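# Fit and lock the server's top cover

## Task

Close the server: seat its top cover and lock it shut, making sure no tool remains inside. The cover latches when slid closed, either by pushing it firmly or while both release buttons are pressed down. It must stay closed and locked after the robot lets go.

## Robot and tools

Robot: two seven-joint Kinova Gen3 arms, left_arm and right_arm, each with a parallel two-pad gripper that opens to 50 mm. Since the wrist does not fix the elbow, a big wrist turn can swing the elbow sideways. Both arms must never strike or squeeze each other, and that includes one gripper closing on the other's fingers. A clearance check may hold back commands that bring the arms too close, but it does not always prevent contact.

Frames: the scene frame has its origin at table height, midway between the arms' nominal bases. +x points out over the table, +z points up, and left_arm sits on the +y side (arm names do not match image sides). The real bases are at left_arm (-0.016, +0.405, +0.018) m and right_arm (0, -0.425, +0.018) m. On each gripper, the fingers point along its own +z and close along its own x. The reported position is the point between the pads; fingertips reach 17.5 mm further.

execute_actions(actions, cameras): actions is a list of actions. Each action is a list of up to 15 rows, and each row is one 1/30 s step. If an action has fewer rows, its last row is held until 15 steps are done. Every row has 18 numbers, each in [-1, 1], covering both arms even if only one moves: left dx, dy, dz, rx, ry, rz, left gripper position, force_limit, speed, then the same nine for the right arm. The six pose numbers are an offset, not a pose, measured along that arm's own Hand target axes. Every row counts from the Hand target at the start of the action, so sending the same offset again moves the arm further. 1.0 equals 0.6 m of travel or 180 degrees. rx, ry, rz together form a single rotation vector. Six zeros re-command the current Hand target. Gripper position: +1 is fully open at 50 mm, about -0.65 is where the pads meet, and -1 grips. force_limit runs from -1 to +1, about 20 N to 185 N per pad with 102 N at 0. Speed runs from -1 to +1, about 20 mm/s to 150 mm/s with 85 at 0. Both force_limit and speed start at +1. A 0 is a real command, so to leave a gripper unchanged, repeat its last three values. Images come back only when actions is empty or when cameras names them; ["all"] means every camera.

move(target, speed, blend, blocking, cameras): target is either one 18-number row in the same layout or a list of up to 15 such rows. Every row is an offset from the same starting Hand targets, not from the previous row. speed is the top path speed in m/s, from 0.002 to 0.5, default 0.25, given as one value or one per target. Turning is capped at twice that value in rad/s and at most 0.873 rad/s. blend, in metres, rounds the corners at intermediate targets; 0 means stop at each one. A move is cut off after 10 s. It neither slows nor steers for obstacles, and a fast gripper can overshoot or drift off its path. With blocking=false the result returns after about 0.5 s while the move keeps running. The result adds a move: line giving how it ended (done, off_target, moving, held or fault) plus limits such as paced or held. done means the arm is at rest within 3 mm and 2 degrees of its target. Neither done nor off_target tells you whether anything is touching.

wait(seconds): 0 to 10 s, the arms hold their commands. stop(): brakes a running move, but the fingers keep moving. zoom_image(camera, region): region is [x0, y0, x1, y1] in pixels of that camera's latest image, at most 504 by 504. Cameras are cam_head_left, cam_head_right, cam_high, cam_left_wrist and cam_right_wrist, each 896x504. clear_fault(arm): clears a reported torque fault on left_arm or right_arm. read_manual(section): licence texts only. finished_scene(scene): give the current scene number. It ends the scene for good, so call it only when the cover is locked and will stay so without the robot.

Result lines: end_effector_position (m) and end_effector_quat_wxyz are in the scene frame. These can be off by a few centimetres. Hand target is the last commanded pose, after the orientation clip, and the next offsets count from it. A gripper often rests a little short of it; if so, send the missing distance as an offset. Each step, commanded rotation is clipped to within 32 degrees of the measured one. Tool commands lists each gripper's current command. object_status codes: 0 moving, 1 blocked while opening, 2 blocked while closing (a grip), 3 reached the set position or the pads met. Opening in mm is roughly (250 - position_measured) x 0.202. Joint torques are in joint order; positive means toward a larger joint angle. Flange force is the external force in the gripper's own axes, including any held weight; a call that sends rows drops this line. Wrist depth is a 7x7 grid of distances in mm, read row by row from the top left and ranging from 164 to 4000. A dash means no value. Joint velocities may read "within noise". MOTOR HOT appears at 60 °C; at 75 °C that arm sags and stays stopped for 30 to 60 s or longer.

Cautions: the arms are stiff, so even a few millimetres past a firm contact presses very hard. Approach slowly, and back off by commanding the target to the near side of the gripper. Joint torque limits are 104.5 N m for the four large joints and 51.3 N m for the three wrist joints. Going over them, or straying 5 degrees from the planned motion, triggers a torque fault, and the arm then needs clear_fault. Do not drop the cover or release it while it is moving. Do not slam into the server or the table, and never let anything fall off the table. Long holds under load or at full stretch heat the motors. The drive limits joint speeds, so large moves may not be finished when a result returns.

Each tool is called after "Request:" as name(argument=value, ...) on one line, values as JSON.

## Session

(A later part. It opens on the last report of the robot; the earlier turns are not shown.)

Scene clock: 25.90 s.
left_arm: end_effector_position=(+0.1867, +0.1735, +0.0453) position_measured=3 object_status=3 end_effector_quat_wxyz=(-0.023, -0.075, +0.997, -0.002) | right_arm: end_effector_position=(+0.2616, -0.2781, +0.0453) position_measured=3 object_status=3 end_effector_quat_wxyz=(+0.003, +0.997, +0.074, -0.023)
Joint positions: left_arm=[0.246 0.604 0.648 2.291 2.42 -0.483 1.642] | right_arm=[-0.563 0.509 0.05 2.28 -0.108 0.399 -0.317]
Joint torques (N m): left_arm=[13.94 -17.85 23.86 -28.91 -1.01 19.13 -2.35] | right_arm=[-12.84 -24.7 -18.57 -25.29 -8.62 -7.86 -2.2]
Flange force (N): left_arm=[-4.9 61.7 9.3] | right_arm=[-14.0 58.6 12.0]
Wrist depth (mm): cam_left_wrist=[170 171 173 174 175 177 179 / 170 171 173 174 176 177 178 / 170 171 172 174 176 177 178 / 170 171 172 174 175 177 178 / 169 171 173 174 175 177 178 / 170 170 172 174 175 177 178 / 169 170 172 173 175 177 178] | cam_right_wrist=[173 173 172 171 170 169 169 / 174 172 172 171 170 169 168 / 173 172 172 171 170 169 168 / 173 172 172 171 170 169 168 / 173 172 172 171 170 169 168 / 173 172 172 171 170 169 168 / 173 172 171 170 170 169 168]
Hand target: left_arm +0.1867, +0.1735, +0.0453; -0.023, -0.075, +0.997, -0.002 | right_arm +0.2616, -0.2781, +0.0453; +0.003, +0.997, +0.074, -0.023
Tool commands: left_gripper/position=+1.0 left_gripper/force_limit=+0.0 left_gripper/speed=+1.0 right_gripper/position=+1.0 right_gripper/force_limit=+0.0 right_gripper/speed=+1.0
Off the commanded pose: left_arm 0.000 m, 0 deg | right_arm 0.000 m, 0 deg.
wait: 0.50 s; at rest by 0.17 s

Request:
move(target=[[0.0035,0,-0.0749,0,0,0,1,0,1,-0.0035,0,-0.0749,0,0,0,1,0,1],[-0.4303,-0.0022,-0.0955,-0.0014,0,0.0306,1,0,1,0.3572,0.0008,-0.092,0.0014,0,0.0306,1,0,1]], speed=[0.08,0.12], cameras=["all"])

Request:
zoom_image(camera="cam_high", region=[310, 170, 570, 370])

Request:
zoom_image(camera="cam_head_left", region=[360, 240, 570, 345])

Request:
zoom_image(camera="cam_head_right", region=[360, 240, 570, 345])

Scene clock: 30.07 s.
left_arm: end_effector_position=(+0.4445, +0.2113, +0.0906) position_measured=3 object_status=3 end_effector_quat_wxyz=(-0.023, -0.027, +0.999, +0.000) | right_arm: end_effector_position=(+0.4759, -0.2464, +0.0903) position_measured=3 object_status=3 end_effector_quat_wxyz=(+0.001, +0.999, +0.026, -0.023)
Joint positions: left_arm=[-0.128 0.843 0.791 1.586 2.505 -1.034 0.922] | right_arm=[-0.419 0.726 0.117 1.531 -0.113 0.937 -0.257]
Joint torques (N m): left_arm=[18.71 -19.54 25.02 -9.4 7.29 8.09 -1.54] | right_arm=[-14.79 -28.86 -16.05 -19.35 -9.82 -3.96 -1.41]
Flange force (N): left_arm=[-2.2 36.9 5.3] | right_arm=[-10.8 37.0 10.0]
Wrist depth (mm): cam_left_wrist=[170 172 173 175 177 179 180 / 170 171 173 175 176 178 180 / 170 171 173 175 176 178 180 / 170 171 173 174 176 178 179 / 169 171 173 174 176 178 180 / 169 170 172 174 176 177 179 / 169 170 172 174 175 177 179] | cam_right_wrist=[174 173 172 171 170 169 168 / 173 172 172 171 170 169 168 / 173 172 172 170 170 169 168 / 173 172 171 170 170 168 168 / 173 172 172 170 169 169 168 / 173 172 171 170 169 168 167 / 173 172 171 170 169 168 167]
Hand target: left_arm +0.4445, +0.2113, +0.0906; -0.023, -0.027, +0.999, +0.000 | right_arm +0.4759, -0.2463, +0.0903; +0.001, +0.999, +0.026, -0.023
Off the commanded pose: left_arm 0.000 m, 0 deg | right_arm 0.000 m, 0 deg.
move: done

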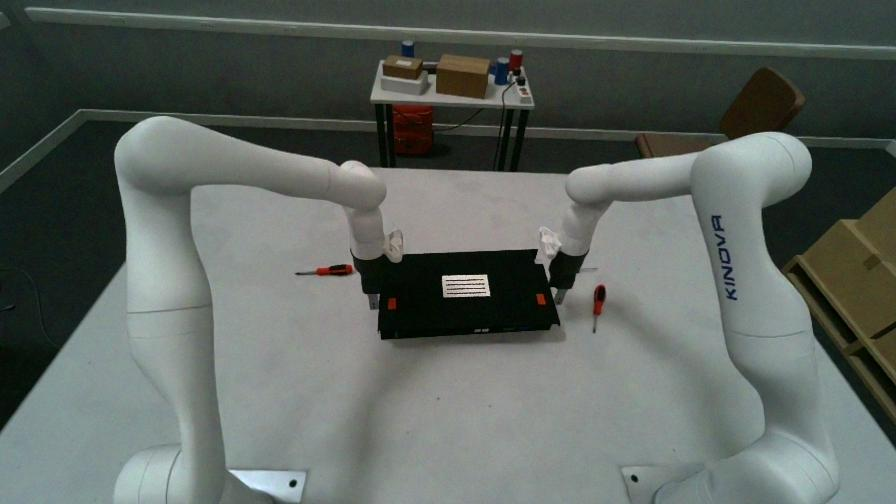

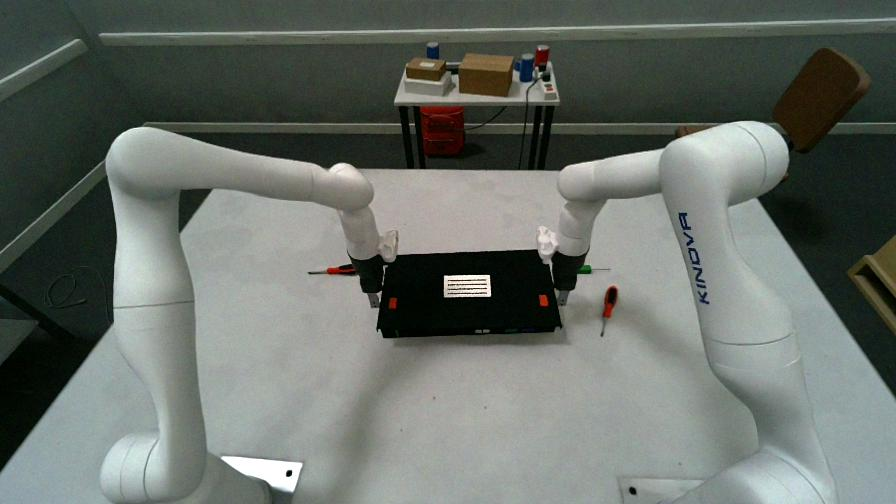

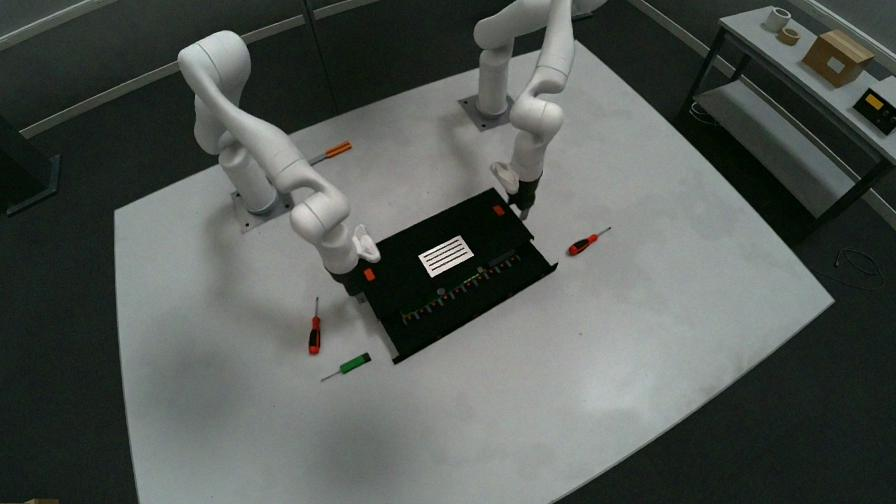

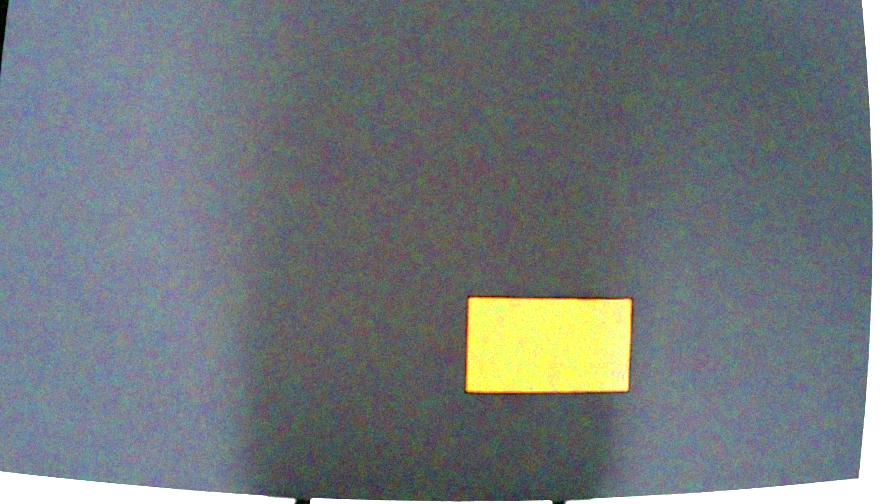

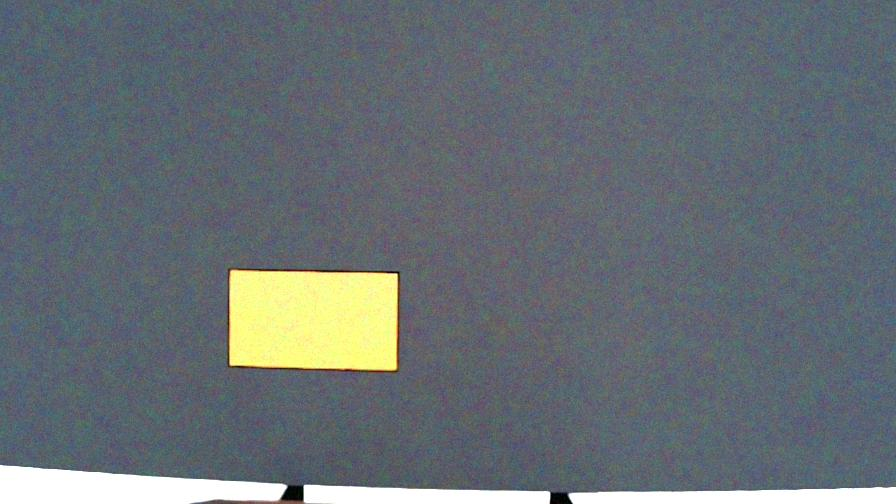

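Scaled by 1.938 from the camera's 896x504 image, which has a finer 1280x720 frame.

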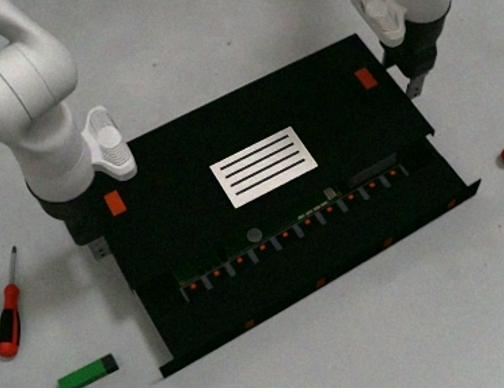

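Scaled by 2.400 from the camera's 896x504 image, which has a finer 1280x720 frame.

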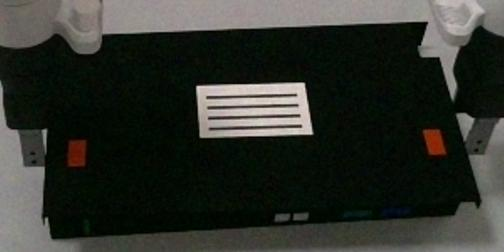

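Scaled by 2.400 from the camera's 896x504 image, which has a finer 1280x720 frame.

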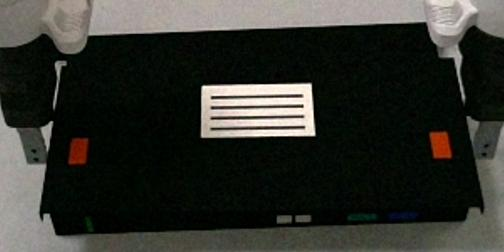

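Request:
zoom_image(camera="cam_head_left", region=[370, 315, 420, 345])

Request:
zoom_image(camera="cam_head_left", region=[520, 315, 570, 345])

Request:
zoom_image(camera="cam_head_right", region=[370, 315, 420, 345])

Request:
zoom_image(camera="cam_head_right", region=[520, 315, 570, 345])

Request:
zoom_image(camera="cam_high", region=[510, 225, 565, 285])

Request:
zoom_image(camera="cam_high", region=[365, 300, 415, 370])

Scaled by 10.080 from the camera's 896x504 image, which has a finer 1280x720 frame.

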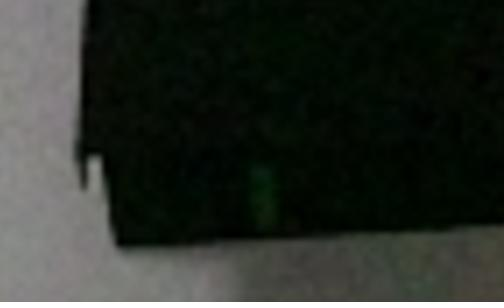

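Scaled by 10.080 from the camera's 896x504 image, which has a finer 1280x720 frame.

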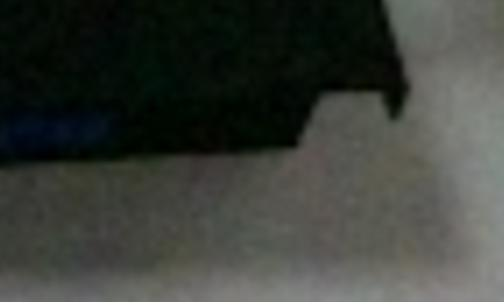

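Scaled by 10.080 from the camera's 896x504 image, which has a finer 1280x720 frame.

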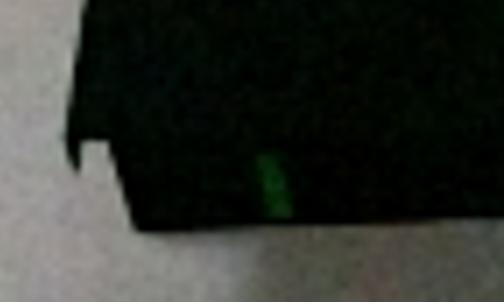

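Scaled by 10.080 from the camera's 896x504 image, which has a finer 1280x720 frame.

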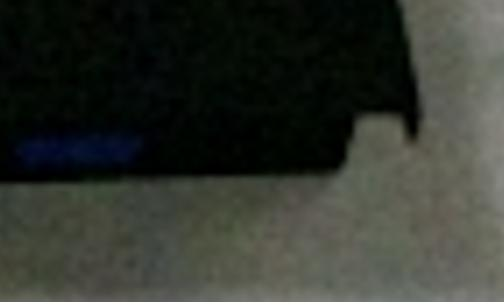

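Scaled by 8.400 from the camera's 896x504 image, which has a finer 1280x720 frame.

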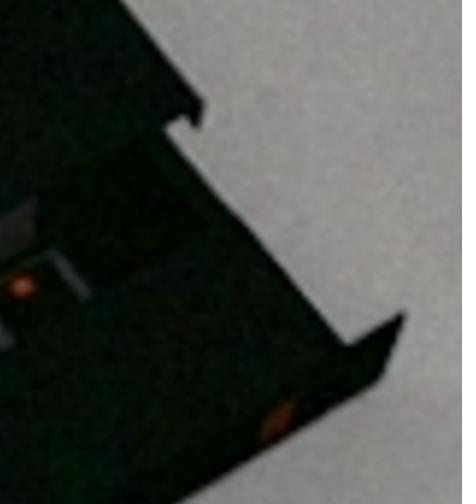

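Scaled by 7.200 from the camera's 896x504 image, which has a finer 1280x720 frame.

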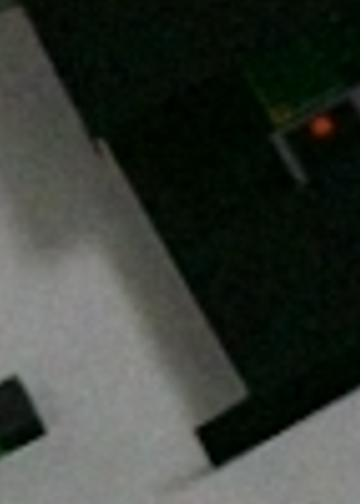

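Request:
move(target=[0.0063,0.0055,0.0297,0.0003,0,-0.0067,1,0,1,0.0097,-0.0047,0.0285,-0.0003,0,-0.0067,1,0,1], speed=0.05, cameras=["cam_head_left","cam_head_right","cam_high"])

Request:
zoom_image(camera="cam_head_left", region=[370, 315, 420, 345])

Request:
zoom_image(camera="cam_head_left", region=[520, 315, 570, 345])

Request:
zoom_image(camera="cam_head_right", region=[370, 315, 420, 345])

Request:
zoom_image(camera="cam_head_right", region=[520, 315, 570, 345])

Request:
zoom_image(camera="cam_high", region=[510, 225, 565, 285])

Request:
zoom_image(camera="cam_high", region=[365, 300, 415, 370])

Scene clock: 32.43 s.
left_arm: end_effector_position=(+0.4398, +0.2143, +0.0730) position_measured=3 object_status=3 end_effector_quat_wxyz=(-0.023, -0.038, +0.999, -0.001) | right_arm: end_effector_position=(+0.4808, -0.2433, +0.0730) position_measured=3 object_status=3 end_effector_quat_wxyz=(+0.002, +0.999, +0.037, -0.023)
Joint positions: left_arm=[-0.126 0.858 0.769 1.623 2.488 -0.983 0.958] | right_arm=[-0.416 0.762 0.109 1.522 -0.112 0.909 -0.24]
Joint torques (N m): left_arm=[16.19 -19.84 22.71 -9.28 6.03 7.37 -1.32] | right_arm=[-13.5 -29.53 -14.9 -18.05 -8.82 -3.14 -1.27]
Flange force (N): left_arm=[-1.5 32.8 5.2] | right_arm=[-9.9 33.0 10.9]
Wrist depth (mm): cam_left_wrist=[167 170 173 176 180 183 186 / 167 169 173 176 180 184 187 / 167 170 173 176 180 183 187 / 167 169 173 176 180 183 187 / 167 170 173 176 180 184 187 / 167 169 173 176 180 183 187 / 167 170 173 176 180 184 187] | cam_right_wrist=[177 175 172 169 167 165 - / 177 175 172 169 167 165 - / 177 174 172 169 166 165 - / 176 174 171 169 166 - - / 176 174 171 169 166 - - / 176 174 171 168 166 - - / 241 173 171 168 166 - -]
Hand target: left_arm +0.4398, +0.2143, +0.0729; -0.023, -0.038, +0.999, -0.001 | right_arm +0.4808, -0.2433, +0.0730; +0.002, +0.999, +0.037, -0.023
Off the commanded pose: left_arm 0.000 m, 0 deg | right_arm 0.000 m, 0 deg.
move: done
Images, in order (width x height): cam_head_left 896x504, cam_head_right 896x504, cam_high 896x504.

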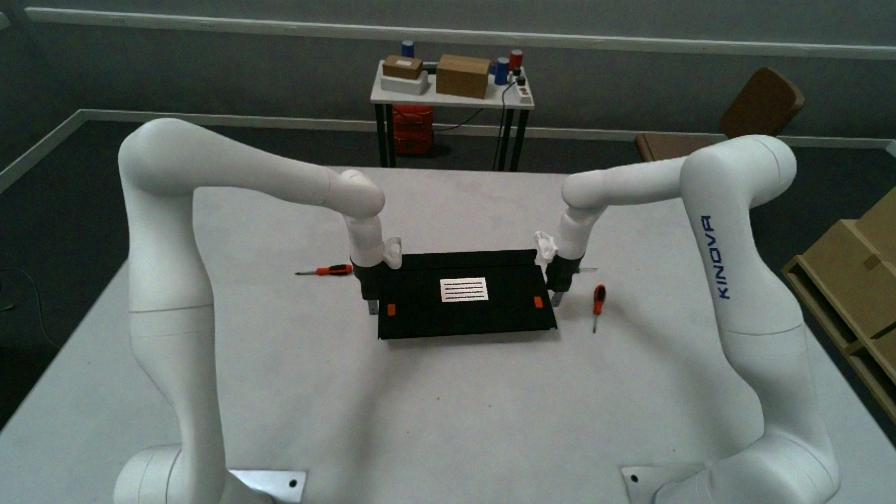

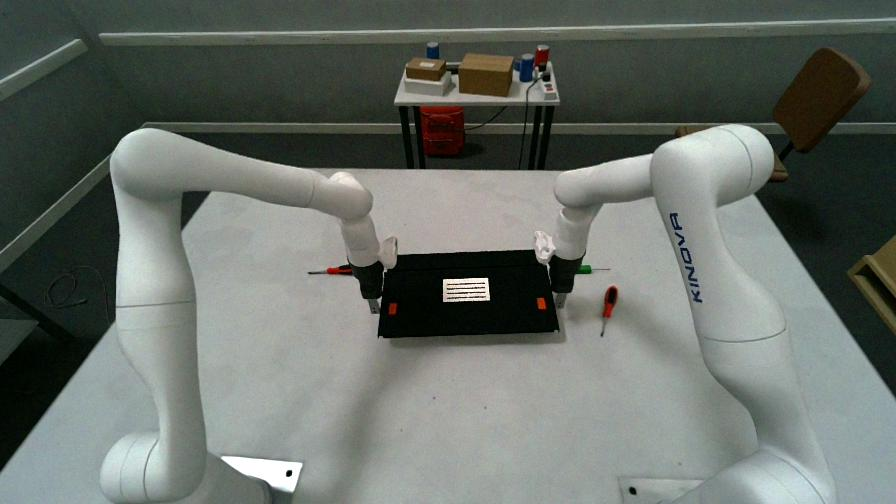

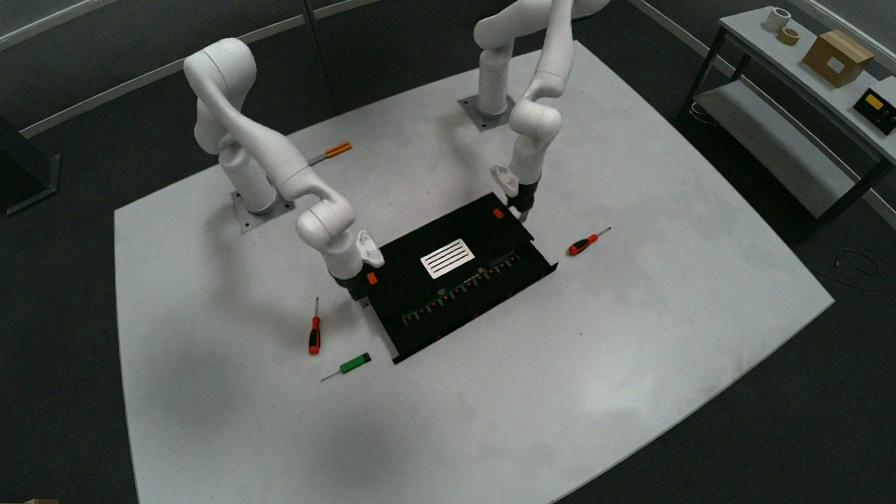

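Scaled by 10.080 from the camera's 896x504 image, which has a finer 1280x720 frame.

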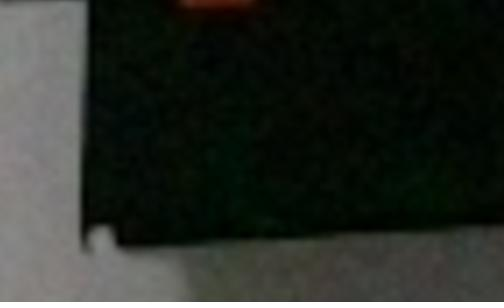

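Scaled by 10.080 from the camera's 896x504 image, which has a finer 1280x720 frame.

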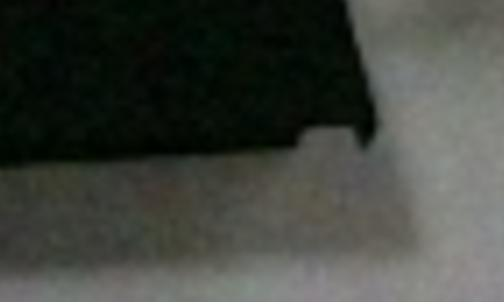

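Scaled by 10.080 from the camera's 896x504 image, which has a finer 1280x720 frame.

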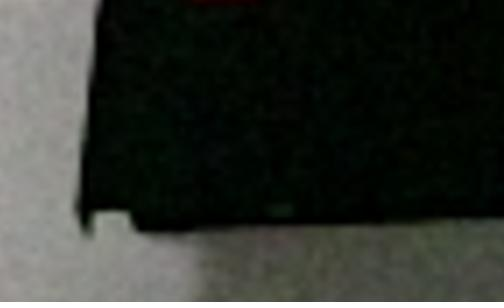

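Scaled by 10.080 from the camera's 896x504 image, which has a finer 1280x720 frame.

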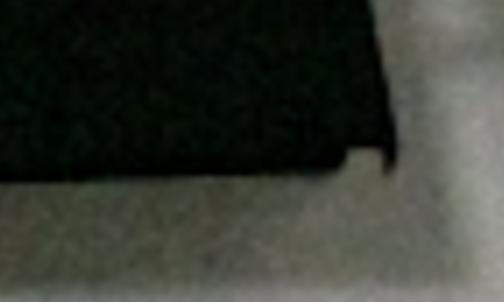

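Scaled by 8.400 from the camera's 896x504 image, which has a finer 1280x720 frame.

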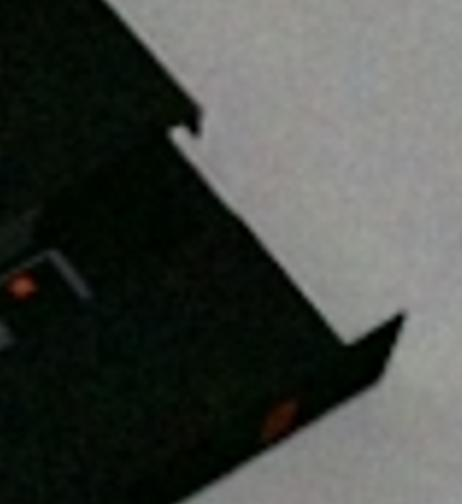

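Scaled by 7.200 from the camera's 896x504 image, which has a finer 1280x720 frame.

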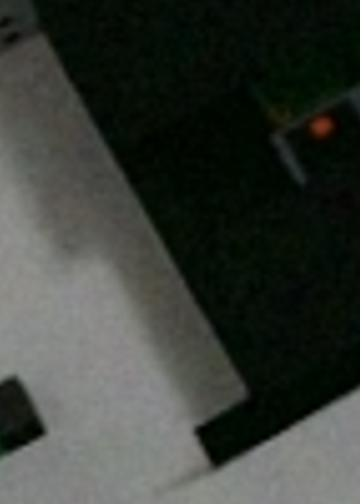

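Request:
move(target=[[0,-0.003,0,0,0,0,1,0,1,0,-0.003,0,0,0,0,1,0,1],[0,-0.003,0,0,0.021,0,1,0,1,0,-0.003,0,0,-0.021,0,1,0,1]], speed=[0.02,0.03], cameras=["cam_head_left","cam_high"])

Request:
zoom_image(camera="cam_high", region=[340, 170, 570, 370])

Request:
zoom_image(camera="cam_head_left", region=[360, 240, 570, 345])

Scene clock: 34.97 s.
left_arm: end_effector_position=(+0.4399, +0.2125, +0.0729) position_measured=3 object_status=3 end_effector_quat_wxyz=(-0.056, -0.038, +0.998, -0.002) | right_arm: end_effector_position=(+0.4806, -0.2415, +0.0730) position_measured=3 object_status=3 end_effector_quat_wxyz=(+0.003, +0.998, +0.037, -0.056)
Joint positions: left_arm=[-0.129 0.902 0.786 1.544 2.527 -1.07 0.907] | right_arm=[-0.399 0.804 0.1 1.435 -0.122 1.017 -0.23]
Joint torques (N m): left_arm=[23.75 -20.1 31.6 -11.45 10.91 11.65 -0.82] | right_arm=[-21.68 -31.47 -24.05 -20.96 -15.13 -4.48 -1.88]
Flange force (N): left_arm=[-2.7 50.8 5.4] | right_arm=[-9.8 51.3 10.4]
Wrist depth (mm): cam_left_wrist=[167 169 173 176 179 183 186 / 167 169 172 176 179 183 186 / 167 170 173 176 179 183 186 / 167 169 173 176 179 183 186 / 167 169 173 176 179 183 186 / 167 169 173 176 180 183 187 / 168 170 173 176 180 183 187] | cam_right_wrist=[177 175 172 169 167 165 - / 177 174 172 169 167 165 - / 176 174 172 169 166 165 - / 176 174 171 169 166 - - / 176 174 171 169 166 - - / 176 173 171 168 166 - - / 247 173 171 168 165 - -]
Hand target: left_arm +0.4399, +0.2125, +0.0729; -0.056, -0.038, +0.998, -0.002 | right_arm +0.4806, -0.2415, +0.0730; +0.003, +0.998, +0.037, -0.056
Off the commanded pose: left_arm 0.000 m, 0 deg | right_arm 0.000 m, 0 deg.
move: done
Images, in order (width x height): cam_head_left 896x504, cam_high 896x504.

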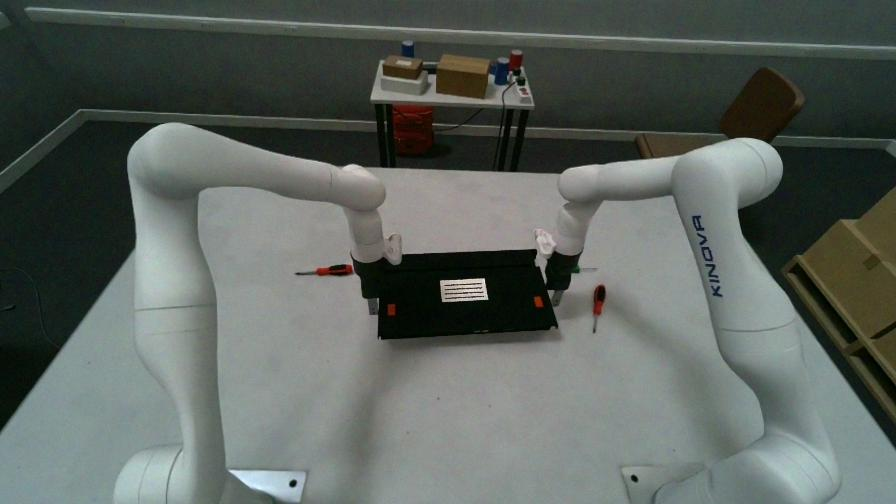

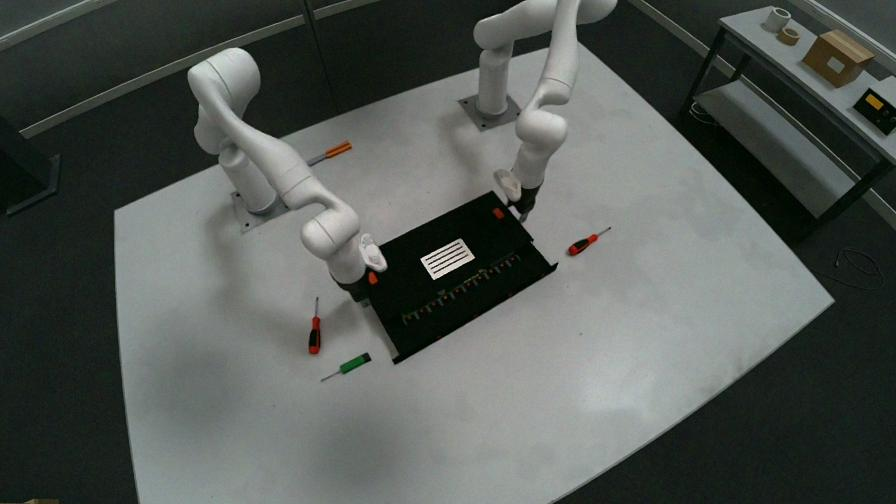

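Scaled by 2.191 from the camera's 896x504 image, which has a finer 1280x720 frame.

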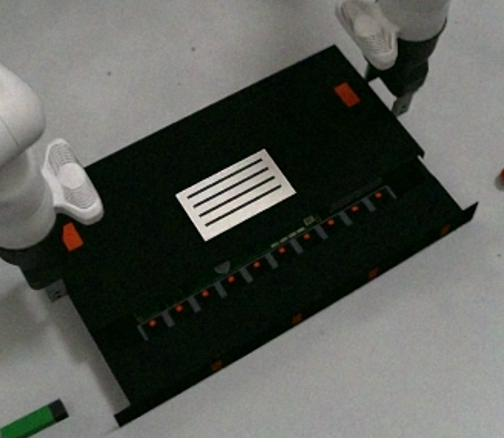

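Scaled by 2.400 from the camera's 896x504 image, which has a finer 1280x720 frame.

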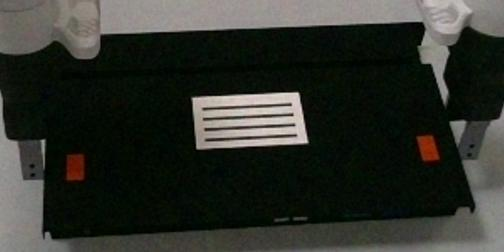

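Request:
zoom_image(camera="cam_head_left", region=[370, 315, 420, 345])

Request:
zoom_image(camera="cam_head_left", region=[520, 315, 570, 345])

Request:
zoom_image(camera="cam_high", region=[510, 225, 565, 285])

Request:
zoom_image(camera="cam_high", region=[365, 300, 415, 370])

Scaled by 10.080 from the camera's 896x504 image, which has a finer 1280x720 frame.

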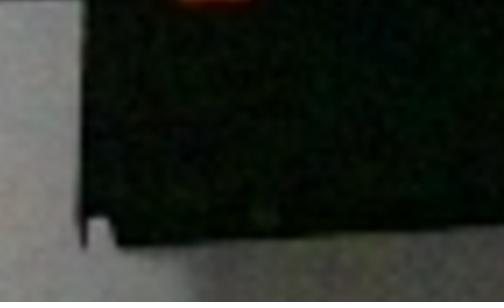

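Scaled by 10.080 from the camera's 896x504 image, which has a finer 1280x720 frame.

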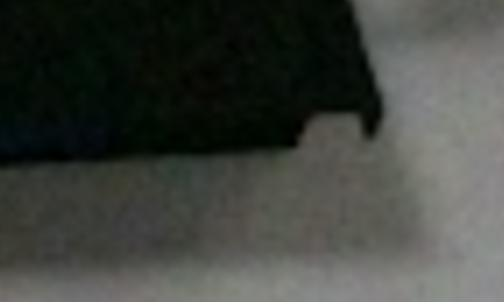

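Scaled by 8.400 from the camera's 896x504 image, which has a finer 1280x720 frame.

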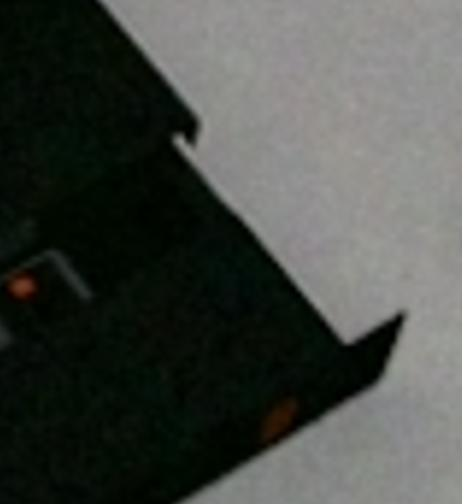

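Scaled by 7.200 from the camera's 896x504 image, which has a finer 1280x720 frame.

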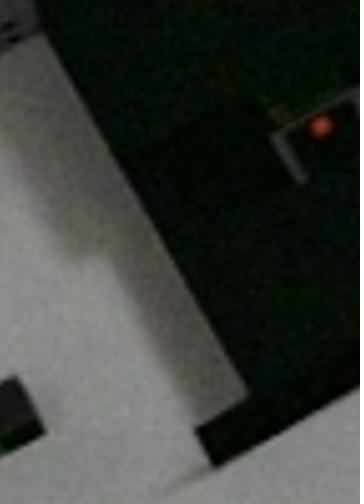

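Request:
move(target=[-0.0008,-0.002,0.0083,0,0,0,1,0,1,0.0008,0.002,0.0083,0,0,0,1,0,1], speed=0.03)

Request:
move(target=[-0.0005,0,0.0041,0,0,0,1,0,1,0.0005,0,0.0041,0,0,0,1,0,1], speed=0.02)

Request:
move(target=[-0.0003,0,0.0025,0,0,0,1,0,1,0.0003,0,0.0025,0,0,0,1,0,1], speed=0.02)

Scene clock: 36.60 s.
left_arm: end_effector_position=(+0.4399, +0.2114, +0.0680) position_measured=3 object_status=3 end_effector_quat_wxyz=(-0.056, -0.038, +0.998, -0.002) | right_arm: end_effector_position=(+0.4807, -0.2426, +0.0680) position_measured=3 object_status=3 end_effector_quat_wxyz=(+0.003, +0.998, +0.037, -0.056)
Joint positions: left_arm=[-0.124 0.91 0.782 1.546 2.522 -1.061 0.912] | right_arm=[-0.396 0.811 0.099 1.44 -0.122 1.005 -0.227]
Joint torques (N m): left_arm=[24.89 -19.74 32.8 -12.19 11.08 12.88 -0.96] | right_arm=[-20.56 -30.95 -22.79 -19.55 -14.21 -3.55 -1.78]
Flange force (N): left_arm=[-1.0 53.9 4.1] | right_arm=[-8.4 48.4 10.5]
Wrist depth (mm): cam_left_wrist=[167 170 173 176 179 183 186 / 166 169 173 176 179 183 186 / 167 169 173 176 179 183 187 / 167 170 173 176 180 183 187 / 166 169 173 176 179 183 187 / 167 169 173 176 180 183 187 / 167 170 173 176 179 184 187] | cam_right_wrist=[177 175 172 169 167 165 - / 177 175 172 169 167 165 - / 177 174 172 169 167 165 - / 176 174 172 169 166 - - / 176 174 171 169 166 - - / 176 173 171 168 166 - - / 242 173 171 168 166 - -]
Hand target: left_arm +0.4399, +0.2113, +0.0679; -0.056, -0.038, +0.998, -0.002 | right_arm +0.4807, -0.2427, +0.0680; +0.003, +0.998, +0.037, -0.056
Off the commanded pose: left_arm 0.000 m, 0 deg | right_arm 0.000 m, 0 deg.
move: done

Scene clock: 37.30 s.
left_arm: end_effector_position=(+0.4399, +0.2113, +0.0655) position_measured=3 object_status=3 end_effector_quat_wxyz=(-0.056, -0.038, +0.998, -0.002) | right_arm: end_effector_position=(+0.4807, -0.2427, +0.0655) position_measured=3 object_status=3 end_effector_quat_wxyz=(+0.003, +0.998, +0.037, -0.056)
Joint positions: left_arm=[-0.123 0.914 0.779 1.548 2.519 -1.056 0.914] | right_arm=[-0.396 0.815 0.098 1.442 -0.123 0.999 -0.227]
Joint torques (N m): left_arm=[25.1 -19.37 33.02 -12.22 11.01 13.16 -0.91] | right_arm=[-20.14 -30.88 -22.47 -19.28 -13.9 -3.43 -1.75]
Flange force (N): left_arm=[-0.5 54.7 3.0] | right_arm=[-8.2 47.4 10.4]
Wrist depth (mm): cam_left_wrist=[166 169 173 176 179 183 186 / 167 169 172 175 179 183 186 / 167 169 173 176 179 183 187 / 167 169 173 176 179 183 186 / 167 170 173 176 179 183 187 / 167 169 173 176 180 183 187 / 167 169 173 176 180 183 187] | cam_right_wrist=[177 175 172 169 167 165 - / 177 174 172 169 167 165 - / 177 174 172 169 166 165 - / 176 174 172 169 166 - - / 176 174 171 169 166 - - / 176 174 171 168 166 - - / 239 173 171 168 166 - -]
Hand target: left_arm +0.4399, +0.2113, +0.0655; -0.056, -0.038, +0.998, -0.002 | right_arm +0.4807, -0.2427, +0.0655; +0.003, +0.998, +0.037, -0.056
Off the commanded pose: left_arm 0.000 m, 0 deg | right_arm 0.000 m, 0 deg.
move: done

Scene clock: 38.00 s.
left_arm: end_effector_position=(+0.4399, +0.2113, +0.0640) position_measured=3 object_status=3 end_effector_quat_wxyz=(-0.056, -0.038, +0.998, -0.002) | right_arm: end_effector_position=(+0.4807, -0.2427, +0.0640) position_measured=3 object_status=3 end_effector_quat_wxyz=(+0.003, +0.998, +0.037, -0.056)
Joint positions: left_arm=[-0.122 0.916 0.778 1.549 2.517 -1.053 0.914] | right_arm=[-0.396 0.817 0.098 1.443 -0.123 0.996 -0.227]
Joint torques (N m): left_arm=[25.12 -19.48 32.96 -12.15 10.96 13.1 -0.93] | right_arm=[-20.07 -30.94 -22.44 -19.29 -13.84 -3.42 -1.71]
Flange force (N): left_arm=[-0.6 54.6 3.2] | right_arm=[-8.4 47.2 10.4]
Wrist depth (mm): cam_left_wrist=[167 169 172 176 179 183 185 / 167 169 173 176 179 183 186 / 167 169 173 176 179 183 186 / 167 170 173 176 179 183 187 / 167 169 173 176 179 183 186 / 167 169 173 176 180 183 187 / 167 170 173 176 180 183 187] | cam_right_wrist=[177 175 172 169 167 165 - / 177 174 172 169 167 165 - / 177 174 172 169 166 165 - / 176 174 171 169 166 - - / 176 174 171 169 166 - - / 176 173 171 168 166 - - / 237 173 171 168 165 - -]
Hand target: left_arm +0.4399, +0.2113, +0.0640; -0.056, -0.038, +0.998, -0.002 | right_arm +0.4807, -0.2427, +0.0640; +0.003, +0.998, +0.037, -0.056
Off the commanded pose: left_arm 0.000 m, 0 deg | right_arm 0.000 m, 0 deg.
move: done

Request:
move(target=[-0.0006,0.001,0.005,0,0,0,1,0,1,0.0006,-0.001,0.005,0,0,0,1,0,1], speed=0.03)

Request:
move(target=[-0.0004,0,0.0033,0,0,0,1,0,1,0.0004,0,0.0033,0,0,0,1,0,1], speed=0.02)

Request:
move(target=[-0.0004,0,0.0033,0,0,0,1,0,1,0.0004,0,0.0033,0,0,0,1,0,1], speed=0.02)

Scene clock: 38.93 s.
left_arm: end_effector_position=(+0.4399, +0.2119, +0.0610) position_measured=3 object_status=3 end_effector_quat_wxyz=(-0.056, -0.038, +0.998, -0.002) | right_arm: end_effector_position=(+0.4807, -0.2421, +0.0610) position_measured=3 object_status=3 end_effector_quat_wxyz=(+0.003, +0.998, +0.037, -0.056)
Joint positions: left_arm=[-0.122 0.92 0.775 1.552 2.514 -1.047 0.916] | right_arm=[-0.396 0.822 0.098 1.444 -0.124 0.99 -0.227]
Joint torques (N m): left_arm=[22.83 -19.82 30.3 -11.73 9.25 11.99 -1.25] | right_arm=[-25.29 -19.65 -28.6 -14.42 -16.59 -3.92 -2.02]
Flange force (N): left_arm=[0.7 49.3 2.6] | right_arm=[-6.4 57.1 -12.6]
Wrist depth (mm): cam_left_wrist=[167 169 172 175 179 182 185 / 167 169 172 175 178 182 185 / 167 169 173 175 179 182 185 / 167 169 172 175 179 182 185 / 167 170 173 176 179 183 186 / 167 169 173 176 180 182 185 / 168 170 173 176 179 182 186] | cam_right_wrist=[175 173 171 168 166 165 - / 175 173 170 168 166 - - / 175 173 170 168 166 - - / 174 172 170 168 166 - - / 174 172 169 167 166 - - / 174 172 170 167 165 - - / 174 172 169 167 165 - -]
Hand target: left_arm +0.4399, +0.2119, +0.0609; -0.056, -0.038, +0.998, -0.002 | right_arm +0.4807, -0.2421, +0.0610; +0.003, +0.998, +0.037, -0.056
Off the commanded pose: left_arm 0.000 m, 0 deg | right_arm 0.000 m, 0 deg.
move: done

Scene clock: 39.63 s.
left_arm: end_effector_position=(+0.4400, +0.2119, +0.0590) position_measured=3 object_status=3 end_effector_quat_wxyz=(-0.056, -0.038, +0.998, -0.002) | right_arm: end_effector_position=(+0.4807, -0.2421, +0.0590) position_measured=3 object_status=3 end_effector_quat_wxyz=(+0.003, +0.998, +0.037, -0.056)
Joint positions: left_arm=[-0.121 0.923 0.773 1.553 2.512 -1.043 0.917] | right_arm=[-0.396 0.825 0.097 1.446 -0.124 0.986 -0.227]
Joint torques (N m): left_arm=[23.05 -13.63 28.11 -11.86 8.24 13.99 -1.31] | right_arm=[-25.73 -19.26 -29.15 -14.81 -16.88 -4.43 -2.07]
Flange force (N): left_arm=[8.6 52.7 -13.1] | right_arm=[-7.3 58.3 -14.2]
Wrist depth (mm): cam_left_wrist=[166 169 172 175 178 182 184 / 166 169 172 175 178 181 185 / 166 169 172 175 178 182 185 / 167 169 172 175 178 182 185 / 167 169 172 175 178 182 185 / 167 169 173 175 179 182 185 / 167 170 173 175 179 182 186] | cam_right_wrist=[174 171 169 167 165 - - / 173 171 168 166 - - - / 173 171 168 166 - - - / 173 170 168 166 - - - / 172 170 168 166 - - - / 172 169 167 166 - - - / 172 169 167 165 - - -]
Hand target: left_arm +0.4399, +0.2119, +0.0589; -0.056, -0.038, +0.998, -0.002 | right_arm +0.4807, -0.2421, +0.0590; +0.003, +0.998, +0.037, -0.056
Off the commanded pose: left_arm 0.000 m, 0 deg | right_arm 0.000 m, 0 deg.
move: done

Scene clock: 40.33 s.
left_arm: end_effector_position=(+0.4399, +0.2119, +0.0570) position_measured=3 object_status=3 end_effector_quat_wxyz=(-0.056, -0.038, +0.998, -0.002) | right_arm: end_effector_position=(+0.4807, -0.2421, +0.0570) position_measured=3 object_status=3 end_effector_quat_wxyz=(+0.003, +0.998, +0.037, -0.056)
Joint positions: left_arm=[-0.12 0.926 0.771 1.554 2.51 -1.039 0.918] | right_arm=[-0.396 0.828 0.097 1.447 -0.124 0.981 -0.226]
Joint velocities: left_arm=[within noise] | right_arm=[-0.001 0.004 0 0.002 -0.001 -0.007 0]
Joint torques (N m): left_arm=[24.08 -12.72 28.03 -9.83 9.12 13.3 -1.3] | right_arm=[-25.69 -18.07 -29.09 -14.75 -16.76 -4.38 -2.08]
Flange force (N): left_arm=[4.3 52.9 -14.4] | right_arm=[-9.6 58.8 -15.8]
Wrist depth (mm): cam_left_wrist=[- 167 170 173 176 180 182 / - 167 170 173 176 180 183 / 165 167 170 173 176 180 183 / - 167 170 173 177 180 183 / 165 167 170 173 176 180 183 / 166 167 171 174 177 180 184 / 165 168 171 174 177 180 184] | cam_right_wrist=[172 170 167 165 - - - / 171 169 167 165 - - - / 171 169 166 165 - - - / 171 168 166 - - - - / 170 168 166 - - - - / 170 168 166 - - - - / 170 167 165 - - - -]
Hand target: left_arm +0.4399, +0.2119, +0.0569; -0.056, -0.038, +0.998, -0.002 | right_arm +0.4807, -0.2421, +0.0570; +0.003, +0.998, +0.037, -0.056
Off the commanded pose: left_arm 0.000 m, 0 deg | right_arm 0.000 m, 0 deg.
move: done

Request:
move(target=[[0.0024,0,-0.0204,0,0,0,1,0,1,-0.001,0,-0.0088,0,0,0,1,0,1],[0.0024,-0.0013,-0.0204,0,0,0,1,0,1,-0.001,0.0013,-0.0088,0,0,0,1,0,1]], speed=[0.03,0.02], cameras=["cam_high","cam_head_left","cam_head_right","cam_left_wrist","cam_right_wrist"])

Request:
zoom_image(camera="cam_head_left", region=[370, 315, 420, 345])

Request:
zoom_image(camera="cam_head_left", region=[520, 315, 570, 345])

Request:
zoom_image(camera="cam_head_right", region=[370, 315, 420, 345])

Request:
zoom_image(camera="cam_head_right", region=[520, 315, 570, 345])

Request:
zoom_image(camera="cam_high", region=[510, 225, 565, 285])

Request:
zoom_image(camera="cam_high", region=[365, 300, 415, 370])

Scene clock: 43.47 s.
left_arm: end_effector_position=(+0.4400, +0.2112, +0.0693) position_measured=3 object_status=3 end_effector_quat_wxyz=(-0.056, -0.038, +0.998, -0.002) | right_arm: end_effector_position=(+0.4808, -0.2428, +0.0623) position_measured=3 object_status=3 end_effector_quat_wxyz=(+0.003, +0.998, +0.037, -0.056)
Joint positions: left_arm=[-0.124 0.908 0.783 1.545 2.523 -1.064 0.911] | right_arm=[-0.395 0.82 0.098 1.444 -0.123 0.992 -0.226]
Joint torques (N m): left_arm=[24.06 -20.52 32.09 -11.67 10.89 11.98 -0.8] | right_arm=[-22.23 -31.28 -24.43 -20.38 -14.77 -4.12 -2.01]
Flange force (N): left_arm=[-2.9 51.5 5.8] | right_arm=[-9.0 52.2 9.9]
Wrist depth (mm): cam_left_wrist=[166 168 171 174 178 181 183 / 165 168 171 174 177 181 184 / 165 168 171 174 177 181 184 / 165 168 171 174 177 181 184 / 165 168 171 174 177 181 184 / 165 167 171 174 177 181 184 / 166 168 171 174 177 180 183] | cam_right_wrist=[170 167 166 - - - - / 170 168 165 - - - - / 170 168 165 - - - - / 170 168 166 - - - - / 169 167 165 - - - - / 170 167 165 - - - - / 170 167 165 - - - -]
Hand target: left_arm +0.4399, +0.2111, +0.0693; -0.056, -0.038, +0.998, -0.002 | right_arm +0.4807, -0.2429, +0.0623; +0.003, +0.998, +0.037, -0.056
Off the commanded pose: left_arm 0.000 m, 0 deg | right_arm 0.000 m, 0 deg.
move: done

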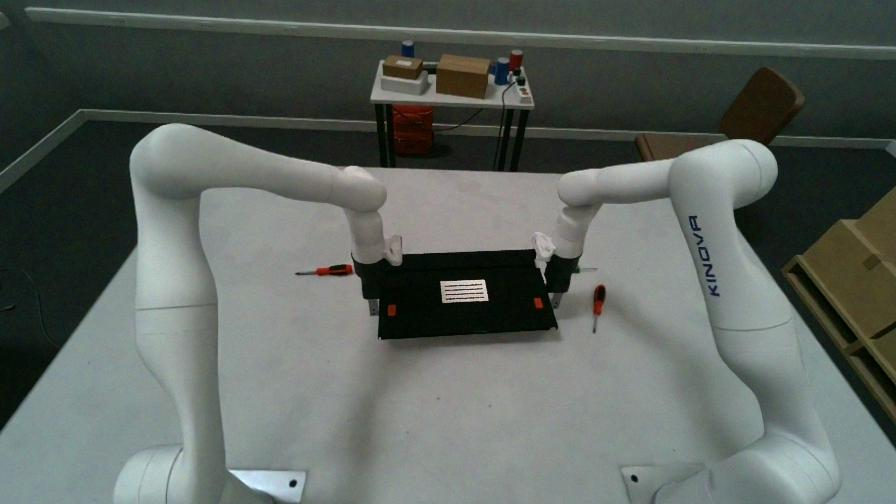

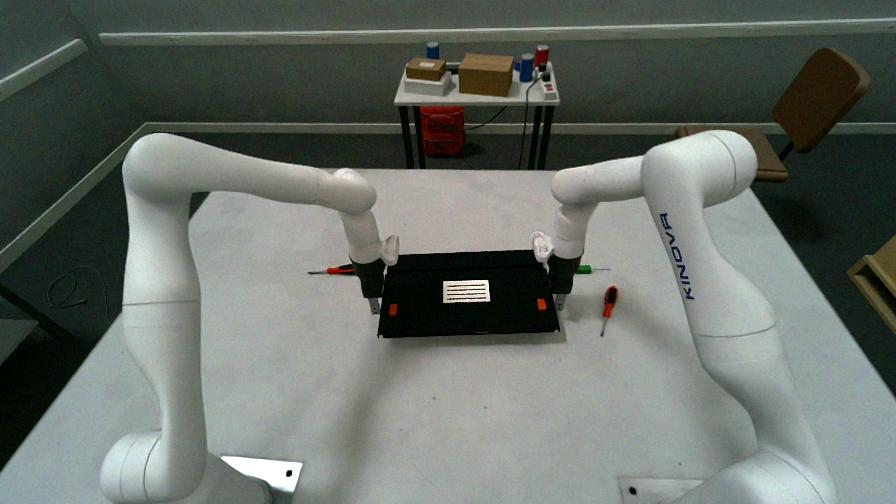

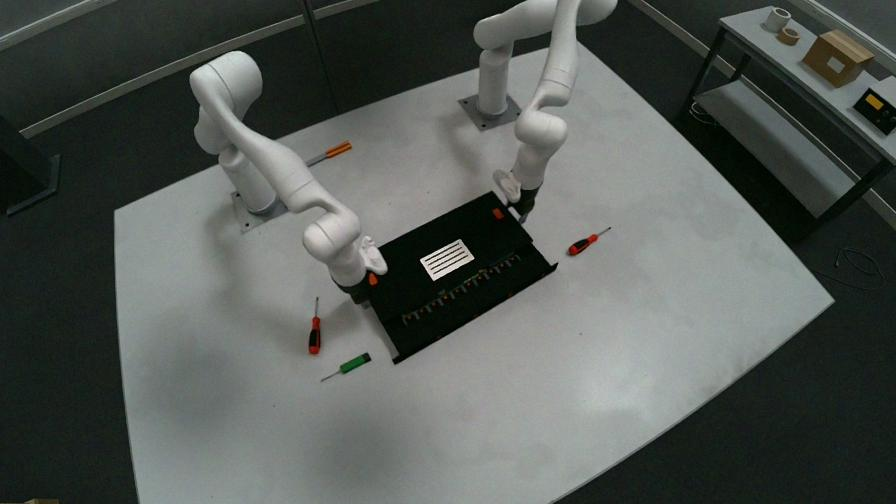

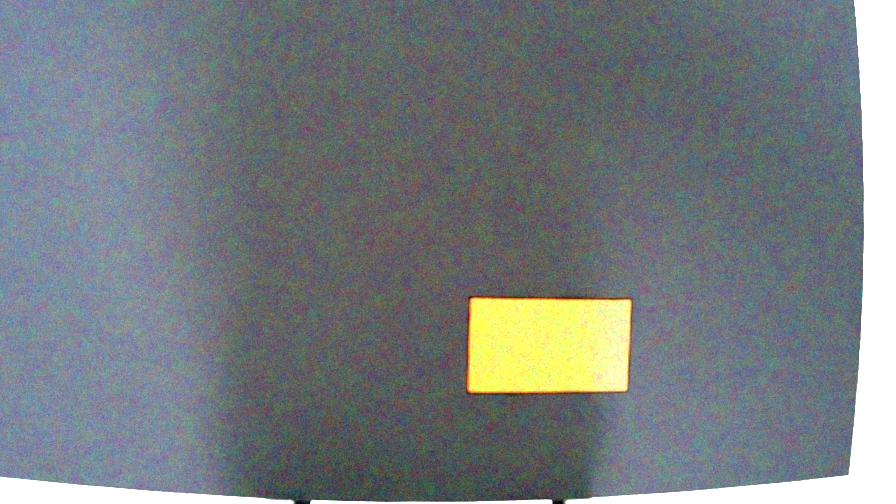

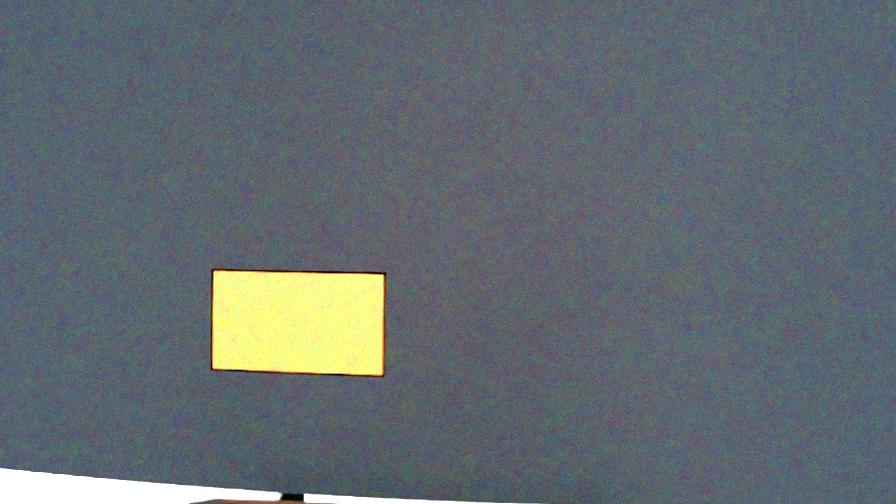

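Scaled by 10.080 from the camera's 896x504 image, which has a finer 1280x720 frame.

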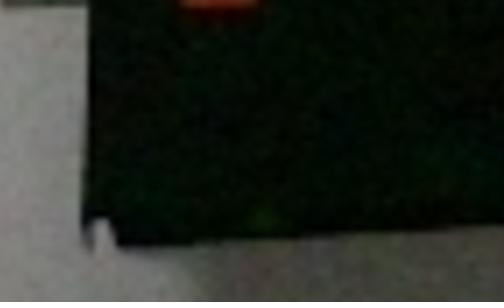

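Scaled by 10.080 from the camera's 896x504 image, which has a finer 1280x720 frame.

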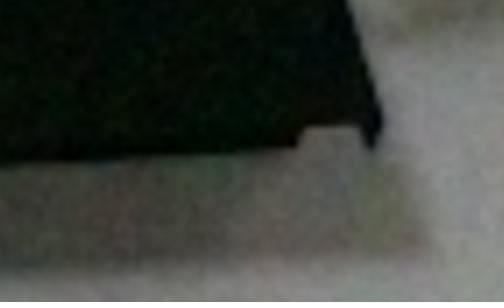

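Scaled by 10.080 from the camera's 896x504 image, which has a finer 1280x720 frame.

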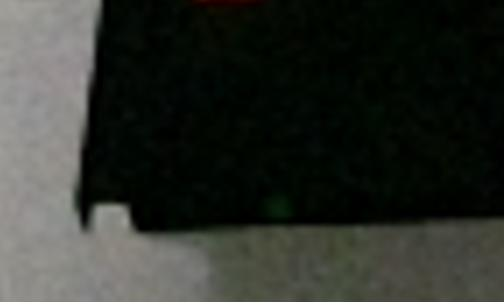

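Scaled by 10.080 from the camera's 896x504 image, which has a finer 1280x720 frame.

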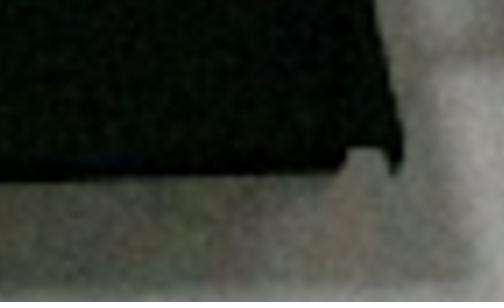

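Scaled by 8.400 from the camera's 896x504 image, which has a finer 1280x720 frame.

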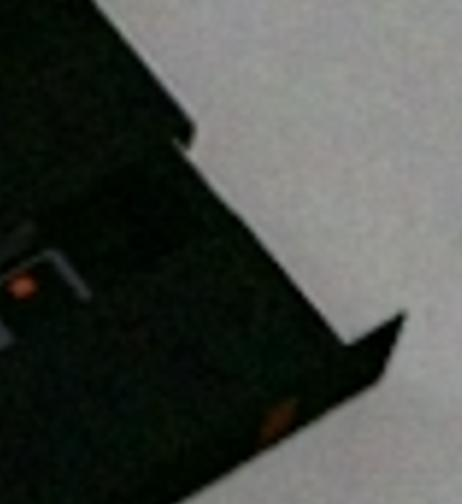

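Scaled by 7.200 from the camera's 896x504 image, which has a finer 1280x720 frame.

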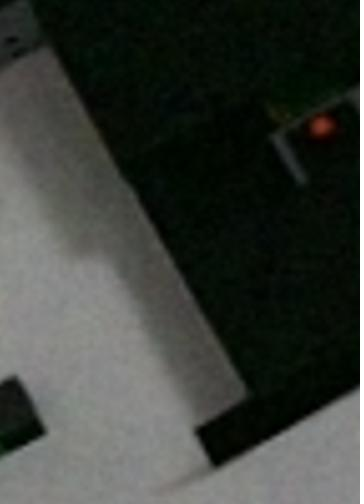

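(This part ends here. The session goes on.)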